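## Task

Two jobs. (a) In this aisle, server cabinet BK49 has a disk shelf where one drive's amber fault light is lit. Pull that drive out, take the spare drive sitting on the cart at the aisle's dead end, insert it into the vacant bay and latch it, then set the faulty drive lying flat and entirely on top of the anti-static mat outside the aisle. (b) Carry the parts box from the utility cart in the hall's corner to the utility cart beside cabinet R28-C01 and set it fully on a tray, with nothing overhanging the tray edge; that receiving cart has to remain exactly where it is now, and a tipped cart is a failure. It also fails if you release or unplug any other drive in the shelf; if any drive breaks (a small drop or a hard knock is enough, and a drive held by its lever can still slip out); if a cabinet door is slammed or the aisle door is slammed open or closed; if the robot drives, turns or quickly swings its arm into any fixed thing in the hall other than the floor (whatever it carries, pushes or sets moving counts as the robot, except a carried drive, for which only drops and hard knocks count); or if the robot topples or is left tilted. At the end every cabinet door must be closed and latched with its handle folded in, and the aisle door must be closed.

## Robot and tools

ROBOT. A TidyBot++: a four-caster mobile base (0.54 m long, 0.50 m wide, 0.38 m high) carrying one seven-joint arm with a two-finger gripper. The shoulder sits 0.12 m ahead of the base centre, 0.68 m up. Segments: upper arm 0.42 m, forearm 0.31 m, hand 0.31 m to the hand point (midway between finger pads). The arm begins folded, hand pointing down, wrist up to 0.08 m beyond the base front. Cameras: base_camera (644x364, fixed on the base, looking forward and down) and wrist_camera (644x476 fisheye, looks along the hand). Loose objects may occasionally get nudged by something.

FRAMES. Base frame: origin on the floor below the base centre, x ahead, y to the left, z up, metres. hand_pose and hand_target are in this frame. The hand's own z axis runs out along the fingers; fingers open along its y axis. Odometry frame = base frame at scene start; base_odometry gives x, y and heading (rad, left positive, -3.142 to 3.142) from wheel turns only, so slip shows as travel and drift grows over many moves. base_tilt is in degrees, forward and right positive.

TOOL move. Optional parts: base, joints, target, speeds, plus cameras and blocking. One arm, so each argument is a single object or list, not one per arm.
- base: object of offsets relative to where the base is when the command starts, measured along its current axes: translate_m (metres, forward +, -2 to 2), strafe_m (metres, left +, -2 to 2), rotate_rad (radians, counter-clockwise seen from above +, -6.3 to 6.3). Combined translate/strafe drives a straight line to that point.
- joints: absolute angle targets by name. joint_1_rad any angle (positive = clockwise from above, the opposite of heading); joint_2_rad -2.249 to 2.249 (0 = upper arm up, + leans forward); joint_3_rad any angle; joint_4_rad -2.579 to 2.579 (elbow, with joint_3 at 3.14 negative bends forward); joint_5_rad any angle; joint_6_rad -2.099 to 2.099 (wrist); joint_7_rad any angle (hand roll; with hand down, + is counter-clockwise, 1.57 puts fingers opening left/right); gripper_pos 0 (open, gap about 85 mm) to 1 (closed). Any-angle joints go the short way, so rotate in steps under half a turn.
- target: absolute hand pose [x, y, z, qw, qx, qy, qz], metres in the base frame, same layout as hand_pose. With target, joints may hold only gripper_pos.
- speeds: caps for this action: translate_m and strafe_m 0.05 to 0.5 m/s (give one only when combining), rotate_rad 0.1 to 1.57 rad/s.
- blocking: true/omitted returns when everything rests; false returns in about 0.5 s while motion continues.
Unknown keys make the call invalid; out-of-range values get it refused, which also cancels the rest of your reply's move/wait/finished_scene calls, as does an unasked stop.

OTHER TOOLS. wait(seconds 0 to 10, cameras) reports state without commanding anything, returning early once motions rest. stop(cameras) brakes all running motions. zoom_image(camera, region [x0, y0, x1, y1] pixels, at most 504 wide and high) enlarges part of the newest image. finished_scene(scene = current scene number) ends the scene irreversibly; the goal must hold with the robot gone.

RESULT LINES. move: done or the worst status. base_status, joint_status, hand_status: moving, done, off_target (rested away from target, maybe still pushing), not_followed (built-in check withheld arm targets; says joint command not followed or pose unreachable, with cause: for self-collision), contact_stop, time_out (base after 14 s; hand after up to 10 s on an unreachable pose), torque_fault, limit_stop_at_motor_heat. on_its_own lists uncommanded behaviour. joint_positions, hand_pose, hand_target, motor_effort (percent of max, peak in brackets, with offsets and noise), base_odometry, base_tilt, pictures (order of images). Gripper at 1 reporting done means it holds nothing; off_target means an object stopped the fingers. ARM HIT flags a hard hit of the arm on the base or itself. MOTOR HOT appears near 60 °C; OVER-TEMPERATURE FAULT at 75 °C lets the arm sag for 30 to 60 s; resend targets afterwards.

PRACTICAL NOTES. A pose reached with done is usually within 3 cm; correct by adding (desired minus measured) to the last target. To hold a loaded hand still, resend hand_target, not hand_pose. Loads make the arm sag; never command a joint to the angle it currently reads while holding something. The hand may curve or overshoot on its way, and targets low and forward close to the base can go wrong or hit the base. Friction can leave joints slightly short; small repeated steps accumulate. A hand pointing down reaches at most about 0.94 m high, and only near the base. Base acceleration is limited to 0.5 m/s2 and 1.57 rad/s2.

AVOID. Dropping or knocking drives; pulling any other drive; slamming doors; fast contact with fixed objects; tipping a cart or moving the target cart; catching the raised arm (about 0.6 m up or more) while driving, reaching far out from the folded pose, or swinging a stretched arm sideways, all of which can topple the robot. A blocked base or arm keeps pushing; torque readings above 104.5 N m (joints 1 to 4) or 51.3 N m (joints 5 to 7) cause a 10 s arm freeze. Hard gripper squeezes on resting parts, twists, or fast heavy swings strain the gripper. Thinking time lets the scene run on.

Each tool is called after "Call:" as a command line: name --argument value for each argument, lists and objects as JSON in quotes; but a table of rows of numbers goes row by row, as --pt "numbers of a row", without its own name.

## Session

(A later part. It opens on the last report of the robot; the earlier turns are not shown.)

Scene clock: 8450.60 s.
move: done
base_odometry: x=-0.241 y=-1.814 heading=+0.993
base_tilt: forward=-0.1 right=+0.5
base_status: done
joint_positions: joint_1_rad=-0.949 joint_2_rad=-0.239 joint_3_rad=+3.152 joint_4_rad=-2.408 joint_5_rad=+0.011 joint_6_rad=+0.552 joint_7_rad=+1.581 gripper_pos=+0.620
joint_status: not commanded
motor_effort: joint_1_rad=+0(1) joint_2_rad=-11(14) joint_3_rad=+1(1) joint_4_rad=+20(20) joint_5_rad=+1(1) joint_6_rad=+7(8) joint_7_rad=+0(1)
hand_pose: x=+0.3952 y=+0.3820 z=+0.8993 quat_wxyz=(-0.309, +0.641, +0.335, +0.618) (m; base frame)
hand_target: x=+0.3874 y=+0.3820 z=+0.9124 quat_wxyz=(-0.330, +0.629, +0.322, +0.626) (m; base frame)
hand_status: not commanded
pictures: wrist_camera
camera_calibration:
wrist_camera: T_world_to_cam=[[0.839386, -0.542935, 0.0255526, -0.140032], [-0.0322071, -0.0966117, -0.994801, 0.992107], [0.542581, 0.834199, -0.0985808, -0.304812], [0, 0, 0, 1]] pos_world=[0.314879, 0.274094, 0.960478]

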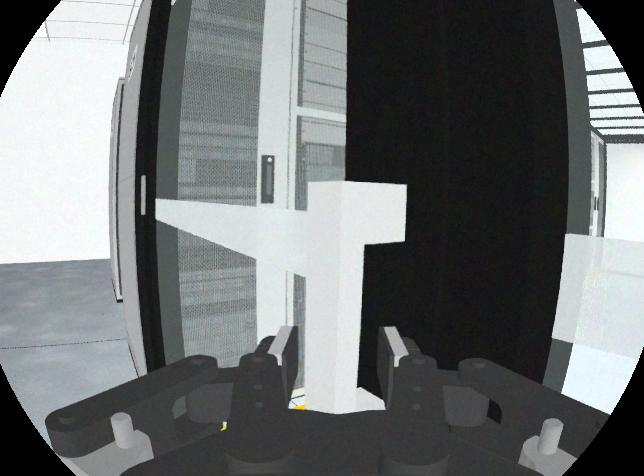

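Call:
move --base '{"translate_m": 0.0095, "strafe_m": 0.016}' --speeds '{"translate_m": 0.05}' --cameras '[]'

Call:
move --base '{"translate_m": 0.0085, "strafe_m": 0.0145}' --speeds '{"translate_m": 0.05}' --cameras '["wrist_camera"]'

Scene clock: 8457.30 s.
move: done
base_odometry: x=-0.249 y=-1.797 heading=+0.994
base_tilt: forward=-0.1 right=+0.5
base_status: done
joint_positions: joint_1_rad=-0.949 joint_2_rad=-0.239 joint_3_rad=+3.152 joint_4_rad=-2.408 joint_5_rad=+0.011 joint_6_rad=+0.552 joint_7_rad=+1.581 gripper_pos=+0.620
joint_status: not commanded
motor_effort: joint_1_rad=+0(1) joint_2_rad=-11(13) joint_3_rad=+1(1) joint_4_rad=+20(20) joint_5_rad=+1(1) joint_6_rad=+7(8) joint_7_rad=+0(0)
hand_pose: x=+0.3951 y=+0.3819 z=+0.8995 quat_wxyz=(-0.309, +0.641, +0.335, +0.618) (m; base frame)
hand_target: x=+0.3874 y=+0.3820 z=+0.9124 quat_wxyz=(-0.330, +0.629, +0.322, +0.626) (m; base frame)
hand_status: not commanded
pictures: none
No camera images: "cameras" was empty.

Scene clock: 8458.13 s.
move: done
base_odometry: x=-0.257 y=-1.782 heading=+0.994
base_tilt: forward=-0.1 right=+0.5
base_status: done
joint_positions: joint_1_rad=-0.949 joint_2_rad=-0.240 joint_3_rad=+3.152 joint_4_rad=-2.408 joint_5_rad=+0.011 joint_6_rad=+0.552 joint_7_rad=+1.581 gripper_pos=+0.620
joint_status: not commanded
motor_effort: joint_1_rad=+0(1) joint_2_rad=-11(13) joint_3_rad=+0(1) joint_4_rad=+20(21) joint_5_rad=+1(1) joint_6_rad=+8(8) joint_7_rad=+0(0)
hand_pose: x=+0.3951 y=+0.3818 z=+0.8997 quat_wxyz=(-0.309, +0.641, +0.335, +0.618) (m; base frame)
hand_target: x=+0.3874 y=+0.3820 z=+0.9124 quat_wxyz=(-0.330, +0.629, +0.322, +0.626) (m; base frame)
hand_status: not commanded
pictures: wrist_camera
camera_calibration:
wrist_camera: T_world_to_cam=[[0.839403, -0.542905, 0.0256165, -0.14014], [-0.0316057, -0.0958099, -0.994898, 0.992066], [0.54259, 0.834311, -0.097582, -0.305557], [0, 0, 0, 1]] pos_world=[0.314781, 0.273897, 0.960777]

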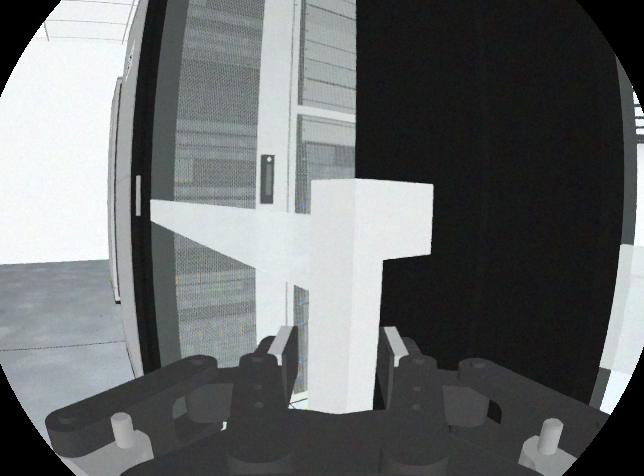

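Call:
move --joints '{"joint_1_rad": -1.08}' --cameras '["wrist_camera"]'

Scene clock: 8464.70 s.
move: off_target
base_odometry: x=-0.257 y=-1.782 heading=+0.993
base_tilt: forward=-0.1 right=+0.5
base_status: not commanded
joint_positions: joint_1_rad=-1.001 joint_2_rad=-0.240 joint_3_rad=+3.189 joint_4_rad=-2.408 joint_5_rad=+0.011 joint_6_rad=+0.552 joint_7_rad=+1.581 gripper_pos=+0.620
joint_status: joint_1_rad off_target (ended at -1.001, target -1.080)
motor_effort: joint_1_rad=-10(13) joint_2_rad=-8(11) joint_3_rad=-12(12) joint_4_rad=+21(22) joint_5_rad=+7(7) joint_6_rad=+7(8) joint_7_rad=+0(1)
hand_pose: x=+0.3909 y=+0.3851 z=+0.8998 quat_wxyz=(-0.317, +0.640, +0.337, +0.614) (m; base frame)
hand_target: x=+0.3377 y=+0.4124 z=+0.9124 quat_wxyz=(-0.368, +0.608, +0.360, +0.604) (m; base frame)
hand_status: not commanded
pictures: wrist_camera
camera_calibration:
wrist_camera: T_world_to_cam=[[0.8477, -0.530214, 0.0166776, -0.135038], [-0.0374263, -0.0911381, -0.995135, 0.993029], [0.529154, 0.842952, -0.0971017, -0.304516], [0, 0, 0, 1]] pos_world=[0.312773, 0.275596, 0.96088]

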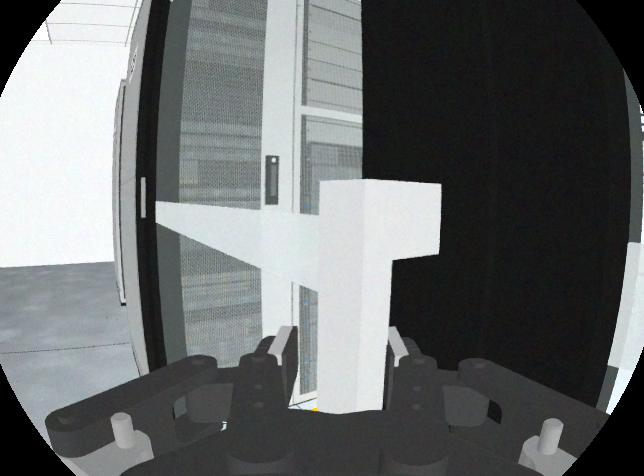

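Call:
move --joints '{"joint_1_rad": -1.15, "joint_3_rad": 3.08}' --cameras '["wrist_camera"]'

Scene clock: 8472.53 s.
move: off_target
base_odometry: x=-0.257 y=-1.782 heading=+0.993
base_tilt: forward=-0.1 right=+0.5
base_status: not commanded
joint_positions: joint_1_rad=-1.010 joint_2_rad=-0.241 joint_3_rad=+3.189 joint_4_rad=-2.408 joint_5_rad=-0.005 joint_6_rad=+0.552 joint_7_rad=+1.581 gripper_pos=+0.620
joint_status: joint_1_rad off_target (ended at -1.010, target -1.150); joint_3_rad off_target (ended at +3.189, target +3.080)
motor_effort: joint_1_rad=-21(23) joint_2_rad=-7(8) joint_3_rad=-23(24) joint_4_rad=+19(22) joint_5_rad=+13(13) joint_6_rad=+6(8) joint_7_rad=+0(1)
hand_pose: x=+0.3894 y=+0.3861 z=+0.9000 quat_wxyz=(-0.321, +0.642, +0.333, +0.612) (m; base frame)
hand_target: x=+0.2774 y=+0.4385 z=+0.9119 quat_wxyz=(-0.403, +0.580, +0.405, +0.581) (m; base frame)
hand_status: not commanded
pictures: wrist_camera
camera_calibration:
wrist_camera: T_world_to_cam=[[0.848074, -0.529865, 0.00371255, -0.121814], [-0.0477546, -0.0834077, -0.995371, 0.994463], [0.527721, 0.843971, -0.0960394, -0.305362], [0, 0, 0, 1]] pos_world=[0.311944, 0.276117, 0.960985]

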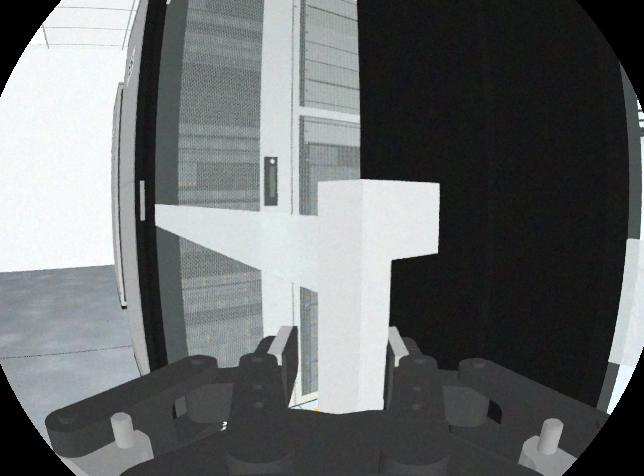

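Call:
move --joints '{"joint_1_rad": -1.22, "joint_3_rad": 3.03}' --cameras '["wrist_camera"]'

Scene clock: 8492.90 s.
move: off_target
base_odometry: x=-0.257 y=-1.782 heading=+0.993
base_tilt: forward=-0.1 right=+0.5
base_status: not commanded
joint_positions: joint_1_rad=-1.097 joint_2_rad=-0.270 joint_3_rad=+3.158 joint_4_rad=-2.432 joint_5_rad=-0.026 joint_6_rad=+0.552 joint_7_rad=+1.581 gripper_pos=+0.620
joint_status: joint_1_rad off_target (ended at -1.097, target -1.220); joint_3_rad off_target (ended at +3.158, target +3.030)
motor_effort: joint_1_rad=-21(30) joint_2_rad=-5(11) joint_3_rad=-22(32) joint_4_rad=+25(27) joint_5_rad=+12(17) joint_6_rad=+8(9) joint_7_rad=+0(1)
hand_pose: x=+0.3389 y=+0.4042 z=+0.9000 quat_wxyz=(-0.357, +0.623, +0.362, +0.594) (m; base frame)
hand_target: x=+0.2215 y=+0.4545 z=+0.9112 quat_wxyz=(-0.433, +0.552, +0.442, +0.559) (m; base frame)
hand_status: not commanded
pictures: wrist_camera
camera_calibration:
wrist_camera: T_world_to_cam=[[0.899042, -0.437815, -0.00649751, -0.114609], [-0.0451627, -0.07796, -0.995933, 0.991038], [0.435528, 0.895679, -0.0898621, -0.289116], [0, 0, 0, 1]] pos_world=[0.273714, 0.286039, 0.960283]

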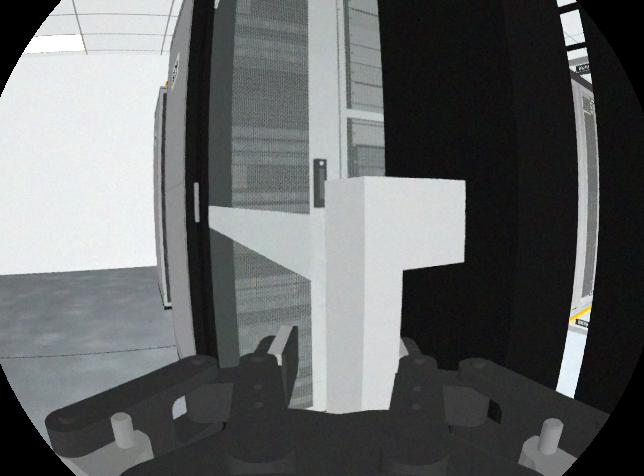

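Call:
move --base '{"translate_m": -0.025, "strafe_m": -0.025}' --joints '{"joint_1_rad": -1.29, "joint_3_rad": 3.03}' --speeds '{"translate_m": 0.06}' --cameras '["wrist_camera"]'

Scene clock: 8508.33 s.
move: off_target
base_odometry: x=-0.249 y=-1.817 heading=+0.992
base_tilt: forward=-0.1 right=+0.5
base_status: done
joint_positions: joint_1_rad=-1.184 joint_2_rad=-0.240 joint_3_rad=+3.130 joint_4_rad=-2.411 joint_5_rad=-0.026 joint_6_rad=+0.557 joint_7_rad=+1.581 gripper_pos=+0.620
joint_status: joint_1_rad off_target (ended at -1.184, target -1.290); joint_3_rad off_target (ended at +3.130, target +3.030)
motor_effort: joint_1_rad=-21(22) joint_2_rad=-15(17) joint_3_rad=-21(24) joint_4_rad=+17(24) joint_5_rad=+11(12) joint_6_rad=+6(8) joint_7_rad=-4(4)
hand_pose: x=+0.2939 y=+0.4365 z=+0.8998 quat_wxyz=(-0.387, +0.601, +0.400, +0.573) (m; base frame)
hand_target: x=+0.1895 y=+0.4606 z=+0.9112 quat_wxyz=(-0.452, +0.536, +0.461, +0.543) (m; base frame)
hand_status: not commanded
pictures: wrist_camera
camera_calibration:
wrist_camera: T_world_to_cam=[[0.942943, -0.332954, 0.00056872, -0.125038], [-0.0306464, -0.0884928, -0.995605, 0.991406], [0.331541, 0.938782, -0.0936475, -0.283362], [0, 0, 0, 1]] pos_world=[0.242233, 0.312116, 0.960584]

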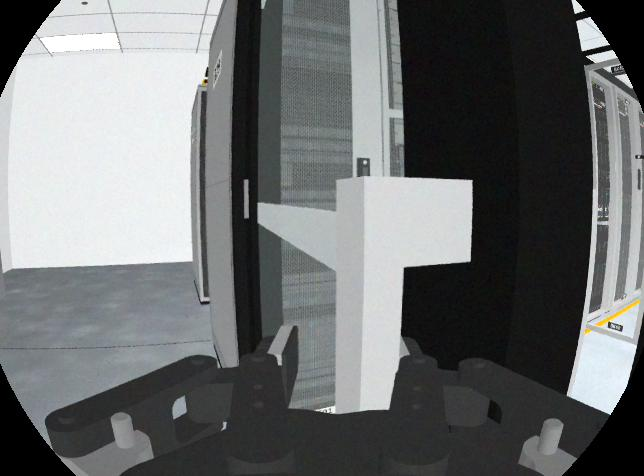

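Call:
move --base '{"translate_m": -0.026, "strafe_m": -0.0135}' --joints '{"joint_1_rad": -1.37, "joint_3_rad": 3.03}' --speeds '{"translate_m": 0.06}' --cameras '[]'

Call:
move --base '{"translate_m": -0.054, "strafe_m": 0.015}' --joints '{"joint_1_rad": -1.44, "joint_3_rad": 3.04}' --speeds '{"translate_m": 0.08}' --cameras '["wrist_camera"]'

Scene clock: 8520.10 s.
move: off_target
base_odometry: x=-0.252 y=-1.845 heading=+0.992
base_tilt: forward=-0.1 right=+0.5
base_status: done
joint_positions: joint_1_rad=-1.214 joint_2_rad=-0.201 joint_3_rad=+3.148 joint_4_rad=-2.382 joint_5_rad=-0.026 joint_6_rad=+0.565 joint_7_rad=+1.582 gripper_pos=+0.619
joint_status: joint_1_rad off_target (ended at -1.214, target -1.370); joint_3_rad off_target (ended at +3.148, target +3.030)
motor_effort: joint_1_rad=-27(29) joint_2_rad=-22(25) joint_3_rad=-27(28) joint_4_rad=+9(17) joint_5_rad=+13(14) joint_6_rad=+4(6) joint_7_rad=-8(8)
hand_pose: x=+0.2943 y=+0.4518 z=+0.9002 quat_wxyz=(-0.392, +0.600, +0.403, +0.569) (m; base frame)
hand_target: x=+0.1525 y=+0.4648 z=+0.9112 quat_wxyz=(-0.474, +0.518, +0.482, +0.525) (m; base frame)
hand_status: not commanded
pictures: none
No camera images: "cameras" was empty.

Scene clock: 8521.40 s.
move: off_target
base_odometry: x=-0.294 y=-1.882 heading=+0.992
base_tilt: forward=+0.0 right=+0.5
base_status: done
joint_positions: joint_1_rad=-1.249 joint_2_rad=-0.212 joint_3_rad=+3.205 joint_4_rad=-2.391 joint_5_rad=-0.029 joint_6_rad=+0.566 joint_7_rad=+1.593 gripper_pos=+0.619
joint_status: joint_1_rad off_target (ended at -1.249, target -1.440); joint_3_rad off_target (ended at +3.205, target +3.040)
motor_effort: joint_1_rad=-34(39) joint_2_rad=-18(23) joint_3_rad=-34(37) joint_4_rad=+14(20) joint_5_rad=+14(17) joint_6_rad=+5(7) joint_7_rad=-12(13)
hand_pose: x=+0.3050 y=+0.4440 z=+0.9003 quat_wxyz=(-0.387, +0.605, +0.395, +0.573) (m; base frame)
hand_target: x=+0.1250 y=+0.4660 z=+0.9114 quat_wxyz=(-0.490, +0.503, +0.497, +0.510) (m; base frame)
hand_status: not commanded
pictures: wrist_camera
camera_calibration:
wrist_camera: T_world_to_cam=[[0.939862, -0.341483, -0.00696195, -0.121471], [-0.0385346, -0.0857615, -0.99557, 0.994002], [0.339373, 0.935967, -0.093763, -0.295057], [0, 0, 0, 1]] pos_world=[0.252604, 0.319931, 0.961088]

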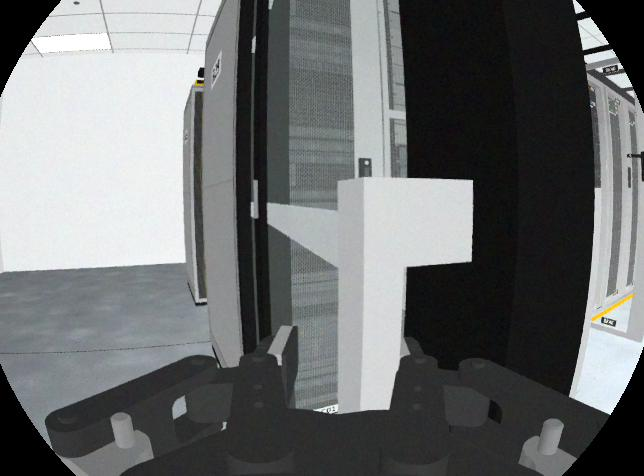

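Call:
move --base '{"translate_m": -0.052, "strafe_m": 0.026}' --joints '{"joint_1_rad": -1.48, "joint_3_rad": 3.04}' --speeds '{"translate_m": 0.08}' --cameras '[]'

Call:
move --base '{"translate_m": -0.052, "strafe_m": 0.03}' --joints '{"joint_1_rad": -1.52, "joint_3_rad": 3.04}' --speeds '{"translate_m": 0.08}' --cameras '["wrist_camera"]'

Scene clock: 8554.97 s.
move: off_target
base_odometry: x=-0.344 y=-1.911 heading=+0.991
base_tilt: forward=-0.1 right=+0.6
base_status: done
joint_positions: joint_1_rad=-1.255 joint_2_rad=-0.244 joint_3_rad=+3.237 joint_4_rad=-2.418 joint_5_rad=-0.039 joint_6_rad=+0.568 joint_7_rad=+1.610 gripper_pos=+0.619
joint_status: joint_1_rad off_target (ended at -1.255, target -1.480); joint_3_rad off_target (ended at +3.237, target +3.040)
motor_effort: joint_1_rad=-42(44) joint_2_rad=-11(18) joint_3_rad=-40(43) joint_4_rad=+21(24) joint_5_rad=+17(19) joint_6_rad=+5(6) joint_7_rad=-15(16)
hand_pose: x=+0.3145 y=+0.4270 z=+0.9001 quat_wxyz=(-0.380, +0.609, +0.385, +0.581) (m; base frame)
hand_target: x=+0.1063 y=+0.4658 z=+0.9114 quat_wxyz=(-0.500, +0.493, +0.507, +0.500) (m; base frame)
hand_status: not commanded
pictures: none
No camera images: "cameras" was empty.

Scene clock: 8556.30 s.
move: off_target
base_odometry: x=-0.397 y=-1.938 heading=+0.990
base_tilt: forward=-0.2 right=+0.5
base_status: done
joint_positions: joint_1_rad=-1.258 joint_2_rad=-0.282 joint_3_rad=+3.265 joint_4_rad=-2.450 joint_5_rad=-0.050 joint_6_rad=+0.570 joint_7_rad=+1.631 gripper_pos=+0.619
joint_status: joint_1_rad off_target (ended at -1.258, target -1.520); joint_3_rad off_target (ended at +3.265, target +3.040)
motor_effort: joint_1_rad=-49(51) joint_2_rad=-4(12) joint_3_rad=-46(49) joint_4_rad=+26(30) joint_5_rad=+19(21) joint_6_rad=+5(6) joint_7_rad=-19(19)
hand_pose: x=+0.3229 y=+0.4079 z=+0.8999 quat_wxyz=(-0.372, +0.612, +0.374, +0.588) (m; base frame)
hand_target: x=+0.0877 y=+0.4649 z=+0.9114 quat_wxyz=(-0.510, +0.483, +0.517, +0.490) (m; base frame)
hand_status: not commanded
pictures: wrist_camera
camera_calibration:
wrist_camera: T_world_to_cam=[[0.917965, -0.396604, -0.0067797, -0.121295], [-0.0383554, -0.0717383, -0.996686, 0.986427], [0.394803, 0.915182, -0.0810651, -0.288204], [0, 0, 0, 1]] pos_world=[0.262963, 0.286418, 0.958972]

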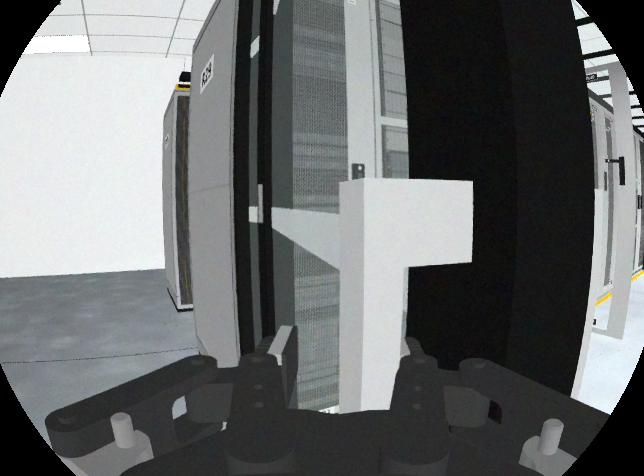

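Call:
move --joints '{"joint_1_rad": -1.38, "joint_3_rad": 3.12}' --cameras '[]'

Call:
move --base '{"translate_m": -0.018, "strafe_m": -0.035}' --speeds '{"translate_m": 0.06}' --cameras '["wrist_camera"]'

Scene clock: 8570.13 s.
move: off_target
base_odometry: x=-0.397 y=-1.938 heading=+0.990
base_tilt: forward=-0.1 right=+0.5
base_status: not commanded
joint_positions: joint_1_rad=-1.241 joint_2_rad=-0.277 joint_3_rad=+3.265 joint_4_rad=-2.446 joint_5_rad=-0.050 joint_6_rad=+0.570 joint_7_rad=+1.631 gripper_pos=+0.619
joint_status: joint_1_rad off_target (ended at -1.241, target -1.380); joint_3_rad off_target (ended at +3.265, target +3.120)
motor_effort: joint_1_rad=-29(48) joint_2_rad=-8(8) joint_3_rad=-28(46) joint_4_rad=+22(26) joint_5_rad=+8(19) joint_6_rad=+6(6) joint_7_rad=-16(19)
hand_pose: x=+0.3308 y=+0.4059 z=+0.9000 quat_wxyz=(-0.367, +0.616, +0.369, +0.591) (m; base frame)
hand_target: x=+0.1934 y=+0.4606 z=+0.9123 quat_wxyz=(-0.459, +0.540, +0.456, +0.538) (m; base frame)
hand_status: not commanded
pictures: none
No camera images: "cameras" was empty.

Scene clock: 8571.23 s.
move: done
base_odometry: x=-0.377 y=-1.972 heading=+0.990
base_tilt: forward=-0.1 right=+0.5
base_status: done
joint_positions: joint_1_rad=-1.253 joint_2_rad=-0.182 joint_3_rad=+3.251 joint_4_rad=-2.367 joint_5_rad=-0.050 joint_6_rad=+0.571 joint_7_rad=+1.618 gripper_pos=+0.619
joint_status: not commanded
motor_effort: joint_1_rad=-23(28) joint_2_rad=-25(29) joint_3_rad=-23(27) joint_4_rad=+8(21) joint_5_rad=+11(12) joint_6_rad=+3(6) joint_7_rad=-6(16)
hand_pose: x=+0.3333 y=+0.4445 z=+0.9004 quat_wxyz=(-0.371, +0.615, +0.379, +0.583) (m; base frame)
hand_target: x=+0.1934 y=+0.4606 z=+0.9123 quat_wxyz=(-0.459, +0.540, +0.456, +0.538) (m; base frame)
hand_status: not commanded
pictures: wrist_camera
camera_calibration:
wrist_camera: T_world_to_cam=[[0.920084, -0.391683, -0.005403, -0.120496], [-0.0424961, -0.0860948, -0.99538, 0.996565], [0.389409, 0.916063, -0.0958595, -0.311082], [0, 0, 0, 1]] pos_world=[0.274355, 0.323573, 0.961489]

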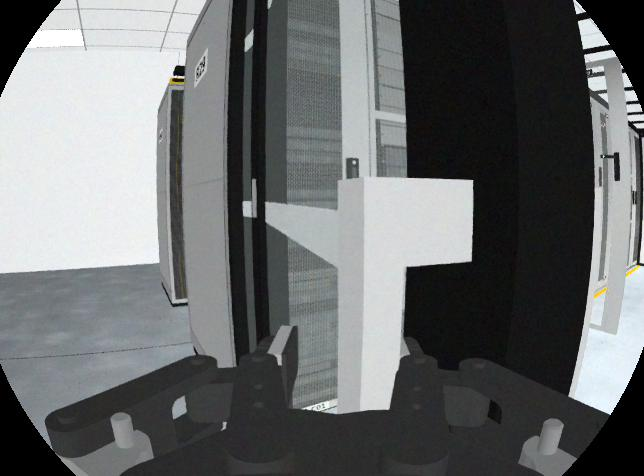

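Call:
move --joints '{"joint_1_rad": -1.31, "joint_3_rad": 3.16}' --cameras '["wrist_camera"]'

Scene clock: 8608.43 s.
move: off_target
base_odometry: x=-0.377 y=-1.972 heading=+0.990
base_tilt: forward=-0.1 right=+0.4
base_status: not commanded
joint_positions: joint_1_rad=-1.245 joint_2_rad=-0.180 joint_3_rad=+3.251 joint_4_rad=-2.365 joint_5_rad=-0.050 joint_6_rad=+0.571 joint_7_rad=+1.618 gripper_pos=+0.619
joint_status: joint_1_rad off_target (ended at -1.245, target -1.310); joint_3_rad off_target (ended at +3.251, target +3.160)
motor_effort: joint_1_rad=-14(24) joint_2_rad=-28(28) joint_3_rad=-15(24) joint_4_rad=+6(9) joint_5_rad=+6(11) joint_6_rad=+5(5) joint_7_rad=-5(6)
hand_pose: x=+0.3369 y=+0.4435 z=+0.9005 quat_wxyz=(-0.368, +0.617, +0.377, +0.585) (m; base frame)
hand_target: x=+0.2453 y=+0.4496 z=+0.9125 quat_wxyz=(-0.432, +0.567, +0.423, +0.560) (m; base frame)
hand_status: not commanded
pictures: wrist_camera
camera_calibration:
wrist_camera: T_world_to_cam=[[0.917069, -0.398694, -0.00522229, -0.120241], [-0.043066, -0.086022, -0.995362, 0.996853], [0.396395, 0.913041, -0.0960583, -0.312437], [0, 0, 0, 1]] pos_world=[0.277048, 0.32308, 0.96159]

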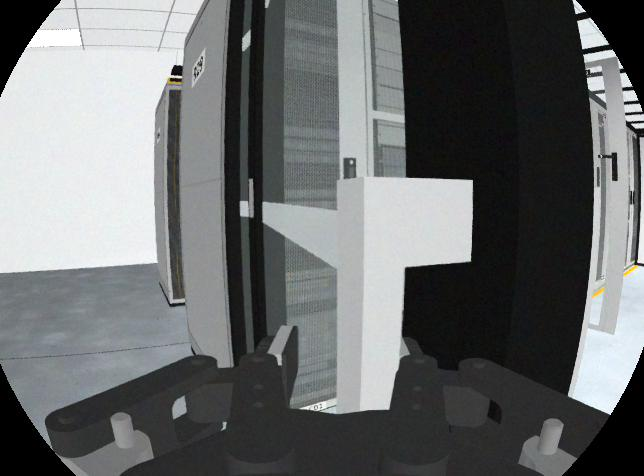

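Call:
move --base '{"translate_m": -0.012, "strafe_m": -0.03}' --speeds '{"translate_m": 0.06}' --cameras '["wrist_camera"]'

Scene clock: 8636.83 s.
move: time_out
base_odometry: x=-0.360 y=-1.997 heading=+0.992
base_tilt: forward=-0.1 right=+0.4
base_status: translate_m time_out (by the wheels' count: -0.011 of -0.012); strafe_m time_out (by the wheels' count: -0.028 of -0.030)
joint_positions: joint_1_rad=-1.244 joint_2_rad=-0.117 joint_3_rad=+3.241 joint_4_rad=-2.310 joint_5_rad=-0.050 joint_6_rad=+0.575 joint_7_rad=+1.610 gripper_pos=+0.619
joint_status: not commanded
motor_effort: joint_1_rad=-13(15) joint_2_rad=-37(43) joint_3_rad=-13(16) joint_4_rad=+0(6) joint_5_rad=+6(8) joint_6_rad=+4(5) joint_7_rad=-4(6)
hand_pose: x=+0.3420 y=+0.4681 z=+0.9010 quat_wxyz=(-0.370, +0.617, +0.380, +0.582) (m; base frame)
hand_target: x=+0.2453 y=+0.4496 z=+0.9125 quat_wxyz=(-0.432, +0.567, +0.423, +0.560) (m; base frame)
hand_status: not commanded
pictures: wrist_camera
camera_calibration:
wrist_camera: T_world_to_cam=[[0.919927, -0.392053, -0.00536487, -0.119089], [-0.0442168, -0.090137, -0.994947, 1.00167], [0.389589, 0.915516, -0.100255, -0.331904], [0, 0, 0, 1]] pos_world=[0.28315, 0.347462, 0.962695]

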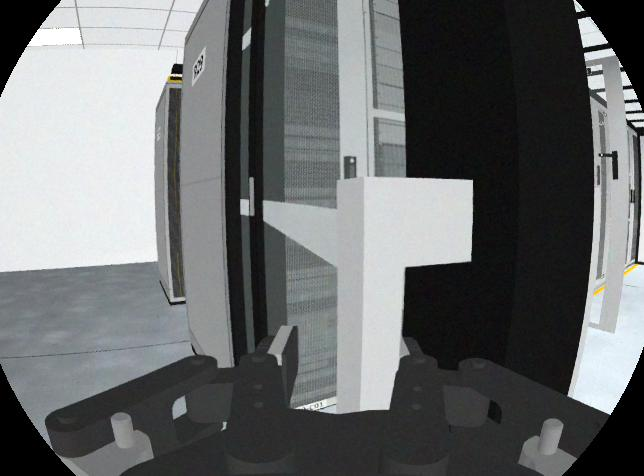

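Call:
move --base '{"translate_m": 0.1, "strafe_m": 0.01}' --joints '{"joint_1_rad": -1.24, "joint_3_rad": 3.16}' --speeds '{"translate_m": 0.08}' --cameras '["wrist_camera"]'

Scene clock: 8662.93 s.
move: off_target
base_odometry: x=-0.314 y=-1.907 heading=+0.991
base_tilt: forward=-0.1 right=+0.5
base_status: done
joint_positions: joint_1_rad=-1.200 joint_2_rad=-0.216 joint_3_rad=+3.195 joint_4_rad=-2.395 joint_5_rad=-0.048 joint_6_rad=+0.575 joint_7_rad=+1.588 gripper_pos=+0.620
joint_status: joint_1_rad off_target (ended at -1.200, target -1.240); the others done
motor_effort: joint_1_rad=-10(13) joint_2_rad=-13(39) joint_3_rad=-11(14) joint_4_rad=+17(19) joint_5_rad=+6(6) joint_6_rad=+7(8) joint_7_rad=+0(5)
hand_pose: x=+0.3246 y=+0.4332 z=+0.9022 quat_wxyz=(-0.379, +0.616, +0.372, +0.582) (m; base frame)
hand_target: x=+0.2764 y=+0.4397 z=+0.9125 quat_wxyz=(-0.412, +0.581, +0.403, +0.575) (m; base frame)
hand_status: not commanded
pictures: wrist_camera
camera_calibration:
wrist_camera: T_world_to_cam=[[0.920785, -0.389305, -0.0244406, -0.100962], [-0.0555797, -0.0689238, -0.996072, 0.994376], [0.386091, 0.918527, -0.0851014, -0.306892], [0, 0, 0, 1]] pos_world=[0.266719, 0.31112, 0.961887]

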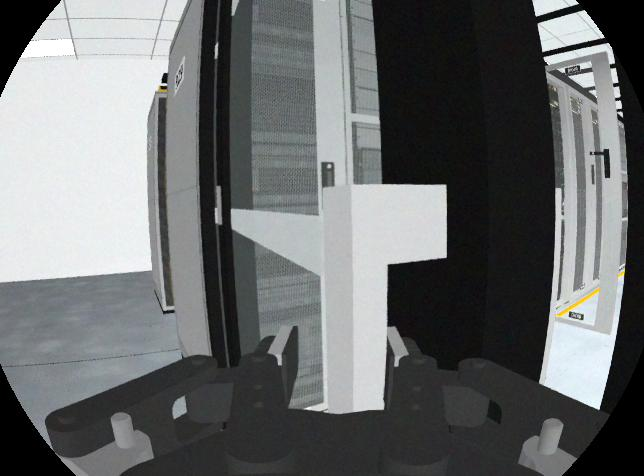

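Call:
move --base '{"translate_m": -0.012, "strafe_m": -0.03}' --speeds '{"translate_m": 0.06}' --cameras '["wrist_camera"]'

Scene clock: 8675.07 s.
move: done
base_odometry: x=-0.295 y=-1.934 heading=+0.991
base_tilt: forward=-0.1 right=+0.5
base_status: done
joint_positions: joint_1_rad=-1.244 joint_2_rad=-0.229 joint_3_rad=+3.158 joint_4_rad=-2.400 joint_5_rad=-0.039 joint_6_rad=+0.575 joint_7_rad=+1.588 gripper_pos=+0.620
joint_status: not commanded
on_its_own: joint_1_rad moved -0.044 to your old target -1.240
motor_effort: joint_1_rad=+0(13) joint_2_rad=-11(15) joint_3_rad=+0(13) joint_4_rad=+19(20) joint_5_rad=+1(8) joint_6_rad=+7(8) joint_7_rad=+0(0)
hand_pose: x=+0.2846 y=+0.4455 z=+0.9059 quat_wxyz=(-0.401, +0.594, +0.401, +0.571) (m; base frame)
hand_target: x=+0.2764 y=+0.4397 z=+0.9125 quat_wxyz=(-0.412, +0.581, +0.403, +0.575) (m; base frame)
hand_status: not commanded
pictures: wrist_camera
camera_calibration:
wrist_camera: T_world_to_cam=[[0.95101, -0.30902, -0.00929504, -0.117334], [-0.0325114, -0.0700647, -0.997013, 0.991597], [0.307446, 0.948471, -0.076679, -0.300938], [0, 0, 0, 1]] pos_world=[0.236346, 0.318648, 0.964468]

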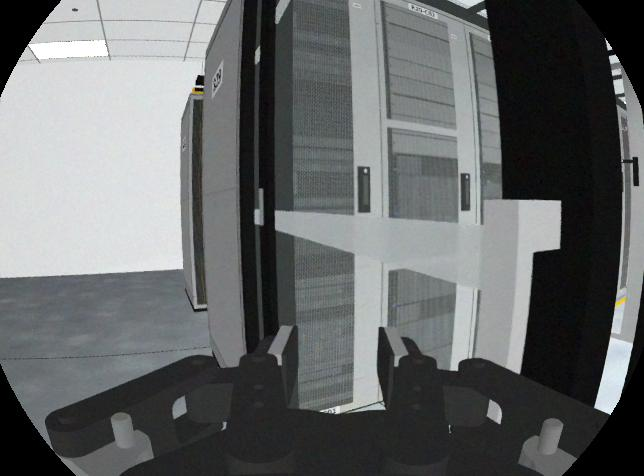

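Call:
move --joints '{"joint_1_rad": -0.965, "joint_2_rad": -0.25, "joint_3_rad": 3.145, "joint_4_rad": -2.42, "joint_5_rad": 0.011, "joint_6_rad": 0.6, "joint_7_rad": 1.55}' --cameras '[]'

Call:
move --base '{"translate_m": 0.1, "strafe_m": -0.014}' --speeds '{"translate_m": 0.08}' --cameras '["wrist_camera"]'

Scene clock: 8698.67 s.
move: done
base_odometry: x=-0.295 y=-1.934 heading=+0.992
base_tilt: forward=-0.1 right=+0.5
base_status: not commanded
joint_positions: joint_1_rad=-0.979 joint_2_rad=-0.229 joint_3_rad=+3.158 joint_4_rad=-2.400 joint_5_rad=-0.039 joint_6_rad=+0.575 joint_7_rad=+1.588 gripper_pos=+0.620
joint_status: all done
motor_effort: joint_1_rad=+0(2) joint_2_rad=-11(13) joint_3_rad=+0(2) joint_4_rad=+20(20) joint_5_rad=+1(2) joint_6_rad=+7(9) joint_7_rad=+0(1)
hand_pose: x=+0.3954 y=+0.3866 z=+0.9059 quat_wxyz=(-0.322, +0.641, +0.319, +0.619) (m; base frame)
hand_target: x=+0.3835 y=+0.3846 z=+0.9124 quat_wxyz=(-0.333, +0.628, +0.325, +0.624) (m; base frame)
hand_status: not commanded
pictures: none
No camera images: "cameras" was empty.

Scene clock: 8700.43 s.
move: done
base_odometry: x=-0.228 y=-1.858 heading=+0.991
base_tilt: forward=+0.0 right=+0.5
base_status: done
joint_positions: joint_1_rad=-0.976 joint_2_rad=-0.230 joint_3_rad=+3.157 joint_4_rad=-2.400 joint_5_rad=-0.039 joint_6_rad=+0.575 joint_7_rad=+1.588 gripper_pos=+0.620
joint_status: not commanded
motor_effort: joint_1_rad=+0(2) joint_2_rad=-11(13) joint_3_rad=+0(3) joint_4_rad=+20(20) joint_5_rad=+1(2) joint_6_rad=+7(8) joint_7_rad=+0(1)
hand_pose: x=+0.3958 y=+0.3859 z=+0.9064 quat_wxyz=(-0.322, +0.641, +0.318, +0.619) (m; base frame)
hand_target: x=+0.3835 y=+0.3846 z=+0.9124 quat_wxyz=(-0.333, +0.628, +0.325, +0.624) (m; base frame)
hand_status: not commanded
pictures: wrist_camera
camera_calibration:
wrist_camera: T_world_to_cam=[[0.836123, -0.548467, -0.00907191, -0.103773], [-0.0491261, -0.0583992, -0.997084, 0.993605], [0.546337, 0.834131, -0.0757729, -0.329923], [0, 0, 0, 1]] pos_world=[0.315828, 0.276309, 0.964767]

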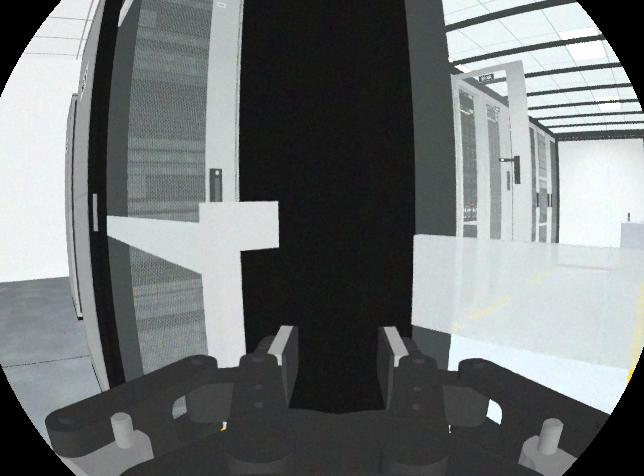

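Call:
move --base '{"translate_m": -0.063, "strafe_m": 0.0}' --speeds '{"translate_m": 0.08}' --cameras '["wrist_camera"]'

Scene clock: 8711.00 s.
move: done
base_odometry: x=-0.262 y=-1.911 heading=+0.991
base_tilt: forward=-0.1 right=+0.5
base_status: done
joint_positions: joint_1_rad=-0.975 joint_2_rad=-0.232 joint_3_rad=+3.156 joint_4_rad=-2.400 joint_5_rad=-0.039 joint_6_rad=+0.575 joint_7_rad=+1.588 gripper_pos=+0.620
joint_status: not commanded
motor_effort: joint_1_rad=+0(2) joint_2_rad=-11(13) joint_3_rad=+0(2) joint_4_rad=+19(20) joint_5_rad=+1(2) joint_6_rad=+7(8) joint_7_rad=+0(0)
hand_pose: x=+0.3958 y=+0.3854 z=+0.9071 quat_wxyz=(-0.322, +0.641, +0.318, +0.620) (m; base frame)
hand_target: x=+0.3835 y=+0.3846 z=+0.9124 quat_wxyz=(-0.333, +0.628, +0.325, +0.624) (m; base frame)
hand_status: not commanded
pictures: wrist_camera
camera_calibration:
wrist_camera: T_world_to_cam=[[0.835772, -0.549004, -0.00890444, -0.103916], [-0.0481478, -0.0571235, -0.997205, 0.993519], [0.546961, 0.833865, -0.0741756, -0.331001], [0, 0, 0, 1]] pos_world=[0.31573, 0.275713, 0.965265]

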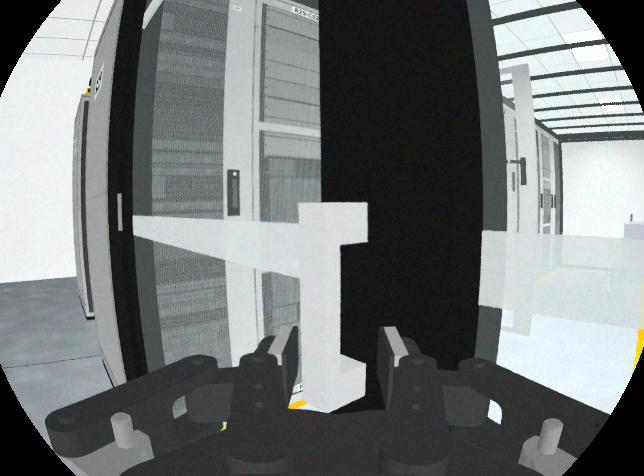

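Call:
move --cameras '["base_camera"]'

Call:
zoom_image --camera "wrist_camera" --region '[260, 180, 420, 420]'

Scene clock: 8717.27 s.
base_odometry: x=-0.262 y=-1.911 heading=+0.991
base_tilt: forward=-0.1 right=+0.5
base_status: done
joint_positions: joint_1_rad=-0.975 joint_2_rad=-0.232 joint_3_rad=+3.156 joint_4_rad=-2.400 joint_5_rad=-0.039 joint_6_rad=+0.575 joint_7_rad=+1.588 gripper_pos=+0.620
joint_status: not commanded
motor_effort: joint_1_rad=-1(2) joint_2_rad=-11(13) joint_3_rad=+0(2) joint_4_rad=+20(20) joint_5_rad=+1(2) joint_6_rad=+7(8) joint_7_rad=+0(0)
hand_pose: x=+0.3958 y=+0.3854 z=+0.9071 quat_wxyz=(-0.322, +0.641, +0.318, +0.620) (m; base frame)
hand_target: x=+0.3835 y=+0.3846 z=+0.9124 quat_wxyz=(-0.333, +0.628, +0.325, +0.624) (m; base frame)
hand_status: not commanded
pictures: base_camera

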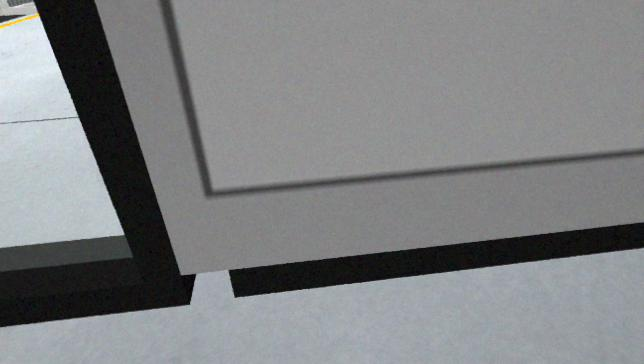

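This scene's latest camera images include none from wrist_camera. They are from: base_camera. wrist_camera's image comes with the result of a call that names it in "cameras".

Call:
move --base '{"rotate_rad": 0.105}' --speeds '{"rotate_rad": 0.2}'

Call:
zoom_image --camera "wrist_camera" --region '[260, 180, 420, 420]'

Scene clock: 8732.70 s.
move: done
base_odometry: x=-0.263 y=-1.911 heading=+1.097
base_tilt: forward=-0.1 right=+0.5
base_status: done
joint_positions: joint_1_rad=-0.974 joint_2_rad=-0.232 joint_3_rad=+3.156 joint_4_rad=-2.400 joint_5_rad=-0.039 joint_6_rad=+0.575 joint_7_rad=+1.588 gripper_pos=+0.620
joint_status: not commanded
motor_effort: joint_1_rad=-1(2) joint_2_rad=-11(12) joint_3_rad=+0(1) joint_4_rad=+20(20) joint_5_rad=+1(2) joint_6_rad=+7(8) joint_7_rad=+0(0)
hand_pose: x=+0.3961 y=+0.3852 z=+0.9071 quat_wxyz=(-0.322, +0.641, +0.318, +0.620) (m; base frame)
hand_target: x=+0.3835 y=+0.3846 z=+0.9124 quat_wxyz=(-0.333, +0.628, +0.325, +0.624) (m; base frame)
hand_status: not commanded
pictures: base_camera, wrist_camera
camera_calibration:
wrist_camera: T_world_to_cam=[[0.835303, -0.549719, -0.00881828, -0.103792], [-0.0480714, -0.0570482, -0.997213, 0.993481], [0.547684, 0.8334, -0.0740783, -0.331166], [0, 0, 0, 1]] pos_world=[0.31583, 0.275614, 0.965265]

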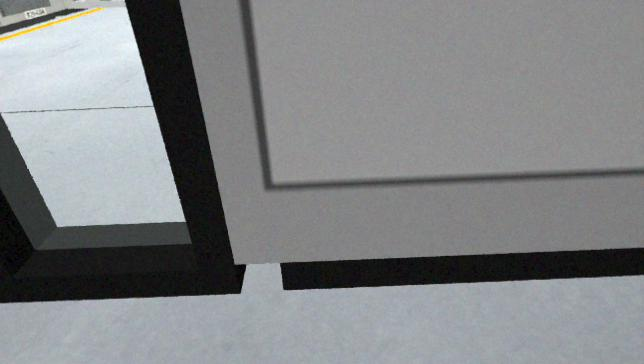

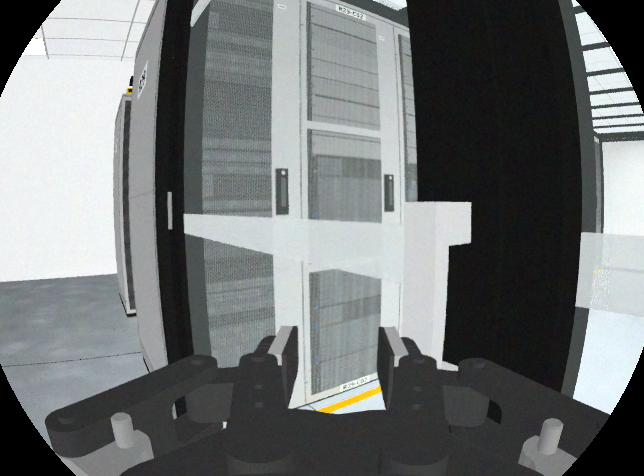

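Scaled by 2.100.

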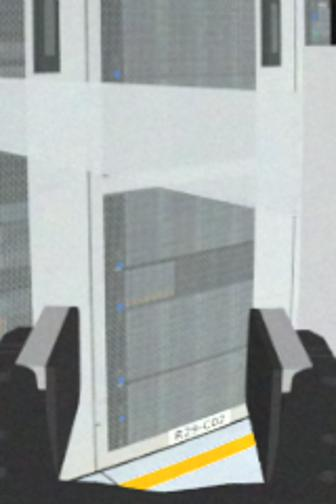

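Call:
move --base '{"translate_m": 0.0715, "strafe_m": 0.0056}' --speeds '{"translate_m": 0.06}' --cameras '["wrist_camera"]'

Scene clock: 8755.27 s.
move: done
base_odometry: x=-0.235 y=-1.844 heading=+1.097
base_tilt: forward=-0.1 right=+0.5
base_status: done
joint_positions: joint_1_rad=-0.974 joint_2_rad=-0.233 joint_3_rad=+3.156 joint_4_rad=-2.401 joint_5_rad=-0.039 joint_6_rad=+0.575 joint_7_rad=+1.588 gripper_pos=+0.620
joint_status: not commanded
motor_effort: joint_1_rad=+0(1) joint_2_rad=-11(13) joint_3_rad=+0(2) joint_4_rad=+19(20) joint_5_rad=+1(2) joint_6_rad=+7(8) joint_7_rad=+0(1)
hand_pose: x=+0.3959 y=+0.3852 z=+0.9074 quat_wxyz=(-0.322, +0.641, +0.318, +0.620) (m; base frame)
hand_target: x=+0.3835 y=+0.3846 z=+0.9124 quat_wxyz=(-0.333, +0.628, +0.325, +0.624) (m; base frame)
hand_status: not commanded
pictures: wrist_camera
camera_calibration:
wrist_camera: T_world_to_cam=[[0.835461, -0.54948, -0.00875009, -0.10386], [-0.0477775, -0.0567632, -0.997244, 0.993523], [0.547469, 0.833576, -0.0736763, -0.331329], [0, 0, 0, 1]] pos_world=[0.315631, 0.275514, 0.965465]

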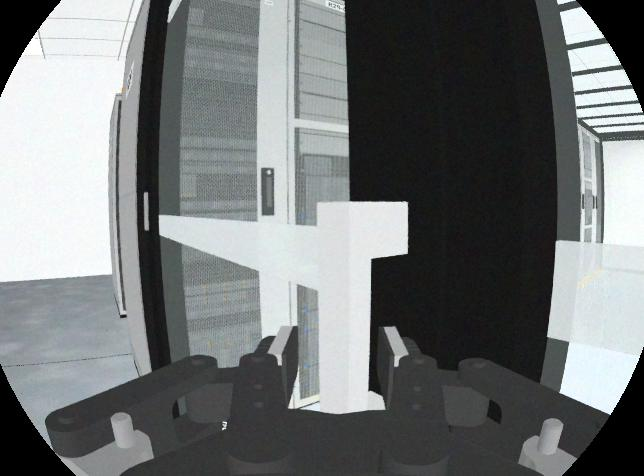

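Call:
move --base '{"translate_m": 0.0125, "strafe_m": 0.0175}' --speeds '{"translate_m": 0.05}' --cameras '[]'

Call:
move --base '{"translate_m": 0.0115, "strafe_m": 0.0165}' --speeds '{"translate_m": 0.05}' --cameras '["wrist_camera"]'

Scene clock: 8764.13 s.
move: done
base_odometry: x=-0.245 y=-1.825 heading=+1.097
base_tilt: forward=-0.1 right=+0.5
base_status: done
joint_positions: joint_1_rad=-0.974 joint_2_rad=-0.234 joint_3_rad=+3.156 joint_4_rad=-2.401 joint_5_rad=-0.039 joint_6_rad=+0.575 joint_7_rad=+1.588 gripper_pos=+0.620
joint_status: not commanded
motor_effort: joint_1_rad=+0(1) joint_2_rad=-11(14) joint_3_rad=+0(1) joint_4_rad=+20(20) joint_5_rad=+1(1) joint_6_rad=+8(8) joint_7_rad=+0(0)
hand_pose: x=+0.3957 y=+0.3849 z=+0.9079 quat_wxyz=(-0.322, +0.640, +0.318, +0.621) (m; base frame)
hand_target: x=+0.3835 y=+0.3846 z=+0.9124 quat_wxyz=(-0.333, +0.628, +0.325, +0.624) (m; base frame)
hand_status: not commanded
pictures: none
No camera images: "cameras" was empty.

Scene clock: 8765.03 s.
move: done
base_odometry: x=-0.254 y=-1.807 heading=+1.097
base_tilt: forward=-0.1 right=+0.6
base_status: done
joint_positions: joint_1_rad=-0.974 joint_2_rad=-0.235 joint_3_rad=+3.156 joint_4_rad=-2.401 joint_5_rad=-0.039 joint_6_rad=+0.575 joint_7_rad=+1.588 gripper_pos=+0.620
joint_status: not commanded
motor_effort: joint_1_rad=-1(1) joint_2_rad=-11(13) joint_3_rad=+1(1) joint_4_rad=+20(20) joint_5_rad=+1(1) joint_6_rad=+8(8) joint_7_rad=+0(0)
hand_pose: x=+0.3955 y=+0.3846 z=+0.9083 quat_wxyz=(-0.322, +0.640, +0.317, +0.621) (m; base frame)
hand_target: x=+0.3835 y=+0.3846 z=+0.9124 quat_wxyz=(-0.333, +0.628, +0.325, +0.624) (m; base frame)
hand_status: not commanded
pictures: wrist_camera
camera_calibration:
wrist_camera: T_world_to_cam=[[0.835456, -0.549487, -0.00873552, -0.103915], [-0.0465588, -0.0549331, -0.997404, 0.993427], [0.547581, 0.833694, -0.0714777, -0.332673], [0, 0, 0, 1]] pos_world=[0.315235, 0.27482, 0.966162]

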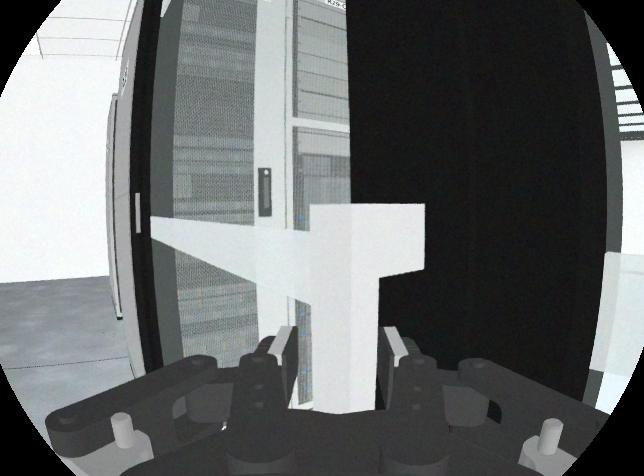

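Call:
move --joints '{"joint_1_rad": -1.16, "joint_3_rad": 3.08}' --cameras '[]'

Call:
move --base '{"translate_m": -0.008, "strafe_m": -0.024}' --joints '{"joint_1_rad": -1.24, "joint_3_rad": 3.03}' --speeds '{"translate_m": 0.06}' --cameras '["wrist_camera"]'

Scene clock: 8804.00 s.
move: off_target
base_odometry: x=-0.254 y=-1.807 heading=+1.097
base_tilt: forward=-0.1 right=+0.5
base_status: not commanded
joint_positions: joint_1_rad=-1.019 joint_2_rad=-0.236 joint_3_rad=+3.186 joint_4_rad=-2.402 joint_5_rad=-0.039 joint_6_rad=+0.575 joint_7_rad=+1.588 gripper_pos=+0.620
joint_status: joint_1_rad off_target (ended at -1.019, target -1.160); joint_3_rad off_target (ended at +3.186, target +3.080)
motor_effort: joint_1_rad=-22(23) joint_2_rad=-9(11) joint_3_rad=-24(24) joint_4_rad=+20(21) joint_5_rad=+14(14) joint_6_rad=+6(8) joint_7_rad=+0(0)
hand_pose: x=+0.3909 y=+0.3880 z=+0.9084 quat_wxyz=(-0.329, +0.639, +0.320, +0.617) (m; base frame)
hand_target: x=+0.2729 y=+0.4401 z=+0.9119 quat_wxyz=(-0.406, +0.578, +0.408, +0.579) (m; base frame)
hand_status: not commanded
pictures: none
No camera images: "cameras" was empty.

Scene clock: 8805.17 s.
move: off_target
base_odometry: x=-0.236 y=-1.825 heading=+1.097
base_tilt: forward=-0.2 right=+0.5
base_status: done
joint_positions: joint_1_rad=-1.136 joint_2_rad=-0.256 joint_3_rad=+3.138 joint_4_rad=-2.419 joint_5_rad=-0.039 joint_6_rad=+0.575 joint_7_rad=+1.588 gripper_pos=+0.620
joint_status: joint_1_rad off_target (ended at -1.136, target -1.240); joint_3_rad off_target (ended at +3.138, target +3.030)
motor_effort: joint_1_rad=-19(23) joint_2_rad=-6(17) joint_3_rad=-19(25) joint_4_rad=+22(24) joint_5_rad=+12(14) joint_6_rad=+6(7) joint_7_rad=+0(0)
hand_pose: x=+0.3181 y=+0.4206 z=+0.9077 quat_wxyz=(-0.376, +0.607, +0.374, +0.591) (m; base frame)
hand_target: x=+0.2124 y=+0.4565 z=+0.9112 quat_wxyz=(-0.438, +0.548, +0.448, +0.554) (m; base frame)
hand_status: not commanded
pictures: wrist_camera
camera_calibration:
wrist_camera: T_world_to_cam=[[0.920134, -0.391577, -0.00450508, -0.11671], [-0.031142, -0.0617005, -0.997609, 0.989201], [0.390363, 0.918074, -0.0689673, -0.308155], [0, 0, 0, 1]] pos_world=[0.258487, 0.298242, 0.965057]

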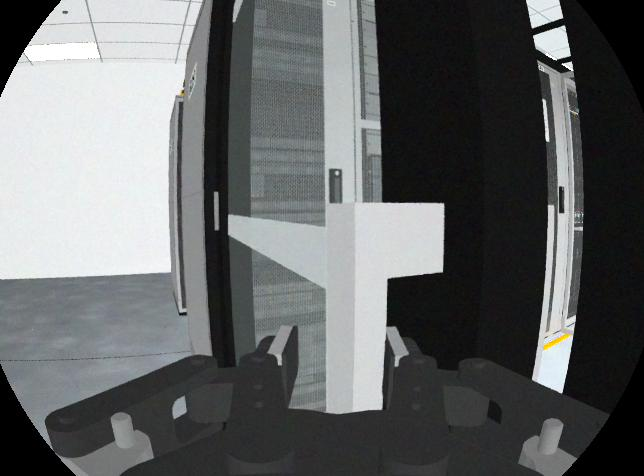

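Call:
move --base '{"translate_m": -0.008, "strafe_m": -0.025}' --joints '{"joint_1_rad": -1.33, "joint_3_rad": 3.03}' --speeds '{"translate_m": 0.06}' --cameras '["wrist_camera"]'

Scene clock: 8811.87 s.
move: off_target
base_odometry: x=-0.217 y=-1.843 heading=+1.097
base_tilt: forward=-0.1 right=+0.5
base_status: done
joint_positions: joint_1_rad=-1.246 joint_2_rad=-0.250 joint_3_rad=+3.115 joint_4_rad=-2.415 joint_5_rad=-0.039 joint_6_rad=+0.575 joint_7_rad=+1.588 gripper_pos=+0.620
joint_status: joint_1_rad off_target (ended at -1.246, target -1.330); joint_3_rad off_target (ended at +3.115, target +3.030)
motor_effort: joint_1_rad=-15(20) joint_2_rad=-7(15) joint_3_rad=-16(21) joint_4_rad=+20(23) joint_5_rad=+10(12) joint_6_rad=+6(8) joint_7_rad=+0(0)
hand_pose: x=+0.2604 y=+0.4452 z=+0.9073 quat_wxyz=(-0.412, +0.581, +0.415, +0.566) (m; base frame)
hand_target: x=+0.1710 y=+0.4630 z=+0.9112 quat_wxyz=(-0.463, +0.527, +0.472, +0.534) (m; base frame)
hand_status: not commanded
pictures: wrist_camera
camera_calibration:
wrist_camera: T_world_to_cam=[[0.963619, -0.267277, 0.00101788, -0.125659], [-0.0179605, -0.0685522, -0.997486, 0.988015], [0.266675, 0.961178, -0.0708586, -0.293573], [0, 0, 0, 1]] pos_world=[0.217121, 0.31632, 0.964856]

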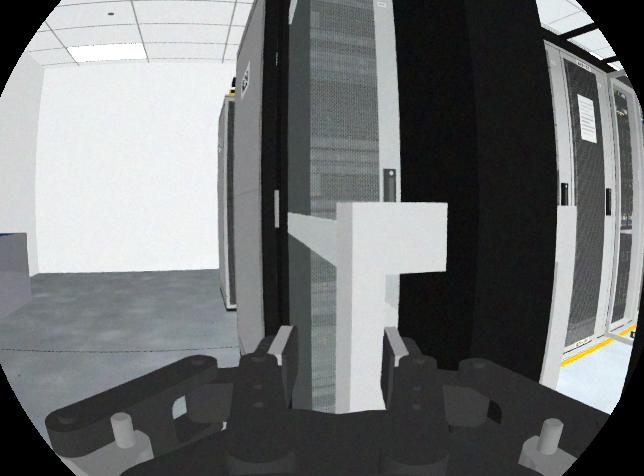

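Call:
move --base '{"translate_m": -0.0128, "strafe_m": -0.002}' --joints '{"joint_1_rad": -1.375, "joint_3_rad": 3.03}' --speeds '{"translate_m": 0.06}' --cameras '[]'

Call:
move --base '{"translate_m": -0.0194, "strafe_m": 0.002}' --joints '{"joint_1_rad": -1.42, "joint_3_rad": 3.03}' --speeds '{"translate_m": 0.06}' --cameras '["wrist_camera"]'

Scene clock: 8821.23 s.
move: off_target
base_odometry: x=-0.221 y=-1.855 heading=+1.096
base_tilt: forward=-0.1 right=+0.5
base_status: done
joint_positions: joint_1_rad=-1.286 joint_2_rad=-0.249 joint_3_rad=+3.115 joint_4_rad=-2.414 joint_5_rad=-0.039 joint_6_rad=+0.575 joint_7_rad=+1.588 gripper_pos=+0.620
joint_status: joint_1_rad off_target (ended at -1.286, target -1.375); joint_3_rad off_target (ended at +3.115, target +3.030)
motor_effort: joint_1_rad=-15(20) joint_2_rad=-10(15) joint_3_rad=-15(21) joint_4_rad=+21(23) joint_5_rad=+9(12) joint_6_rad=+7(8) joint_7_rad=+0(0)
hand_pose: x=+0.2427 y=+0.4510 z=+0.9074 quat_wxyz=(-0.423, +0.572, +0.427, +0.558) (m; base frame)
hand_target: x=+0.1501 y=+0.4649 z=+0.9112 quat_wxyz=(-0.475, +0.516, +0.484, +0.523) (m; base frame)
hand_status: not commanded
pictures: none
No camera images: "cameras" was empty.

Scene clock: 8822.30 s.
move: off_target
base_odometry: x=-0.232 y=-1.872 heading=+1.096
base_tilt: forward=-0.1 right=+0.5
base_status: done
joint_positions: joint_1_rad=-1.335 joint_2_rad=-0.251 joint_3_rad=+3.116 joint_4_rad=-2.416 joint_5_rad=-0.039 joint_6_rad=+0.575 joint_7_rad=+1.588 gripper_pos=+0.620
joint_status: joint_1_rad off_target (ended at -1.335, target -1.420); joint_3_rad off_target (ended at +3.116, target +3.030)
motor_effort: joint_1_rad=-16(21) joint_2_rad=-6(15) joint_3_rad=-15(22) joint_4_rad=+23(23) joint_5_rad=+10(13) joint_6_rad=+7(7) joint_7_rad=+0(0)
hand_pose: x=+0.2209 y=+0.4556 z=+0.9072 quat_wxyz=(-0.436, +0.562, +0.440, +0.547) (m; base frame)
hand_target: x=+0.1292 y=+0.4658 z=+0.9112 quat_wxyz=(-0.487, +0.505, +0.495, +0.513) (m; base frame)
hand_status: not commanded
pictures: wrist_camera
camera_calibration:
wrist_camera: T_world_to_cam=[[0.983307, -0.18195, 0.000782338, -0.127873], [-0.0121251, -0.0698159, -0.997486, 0.9872], [0.181548, 0.980826, -0.0708567, -0.283129], [0, 0, 0, 1]] pos_world=[0.189109, 0.323356, 0.964757]

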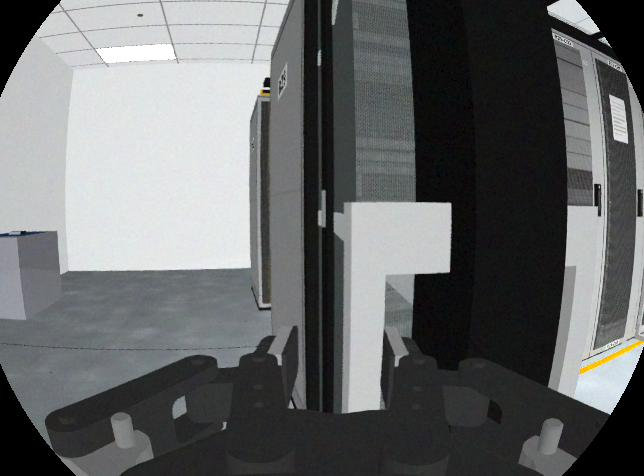

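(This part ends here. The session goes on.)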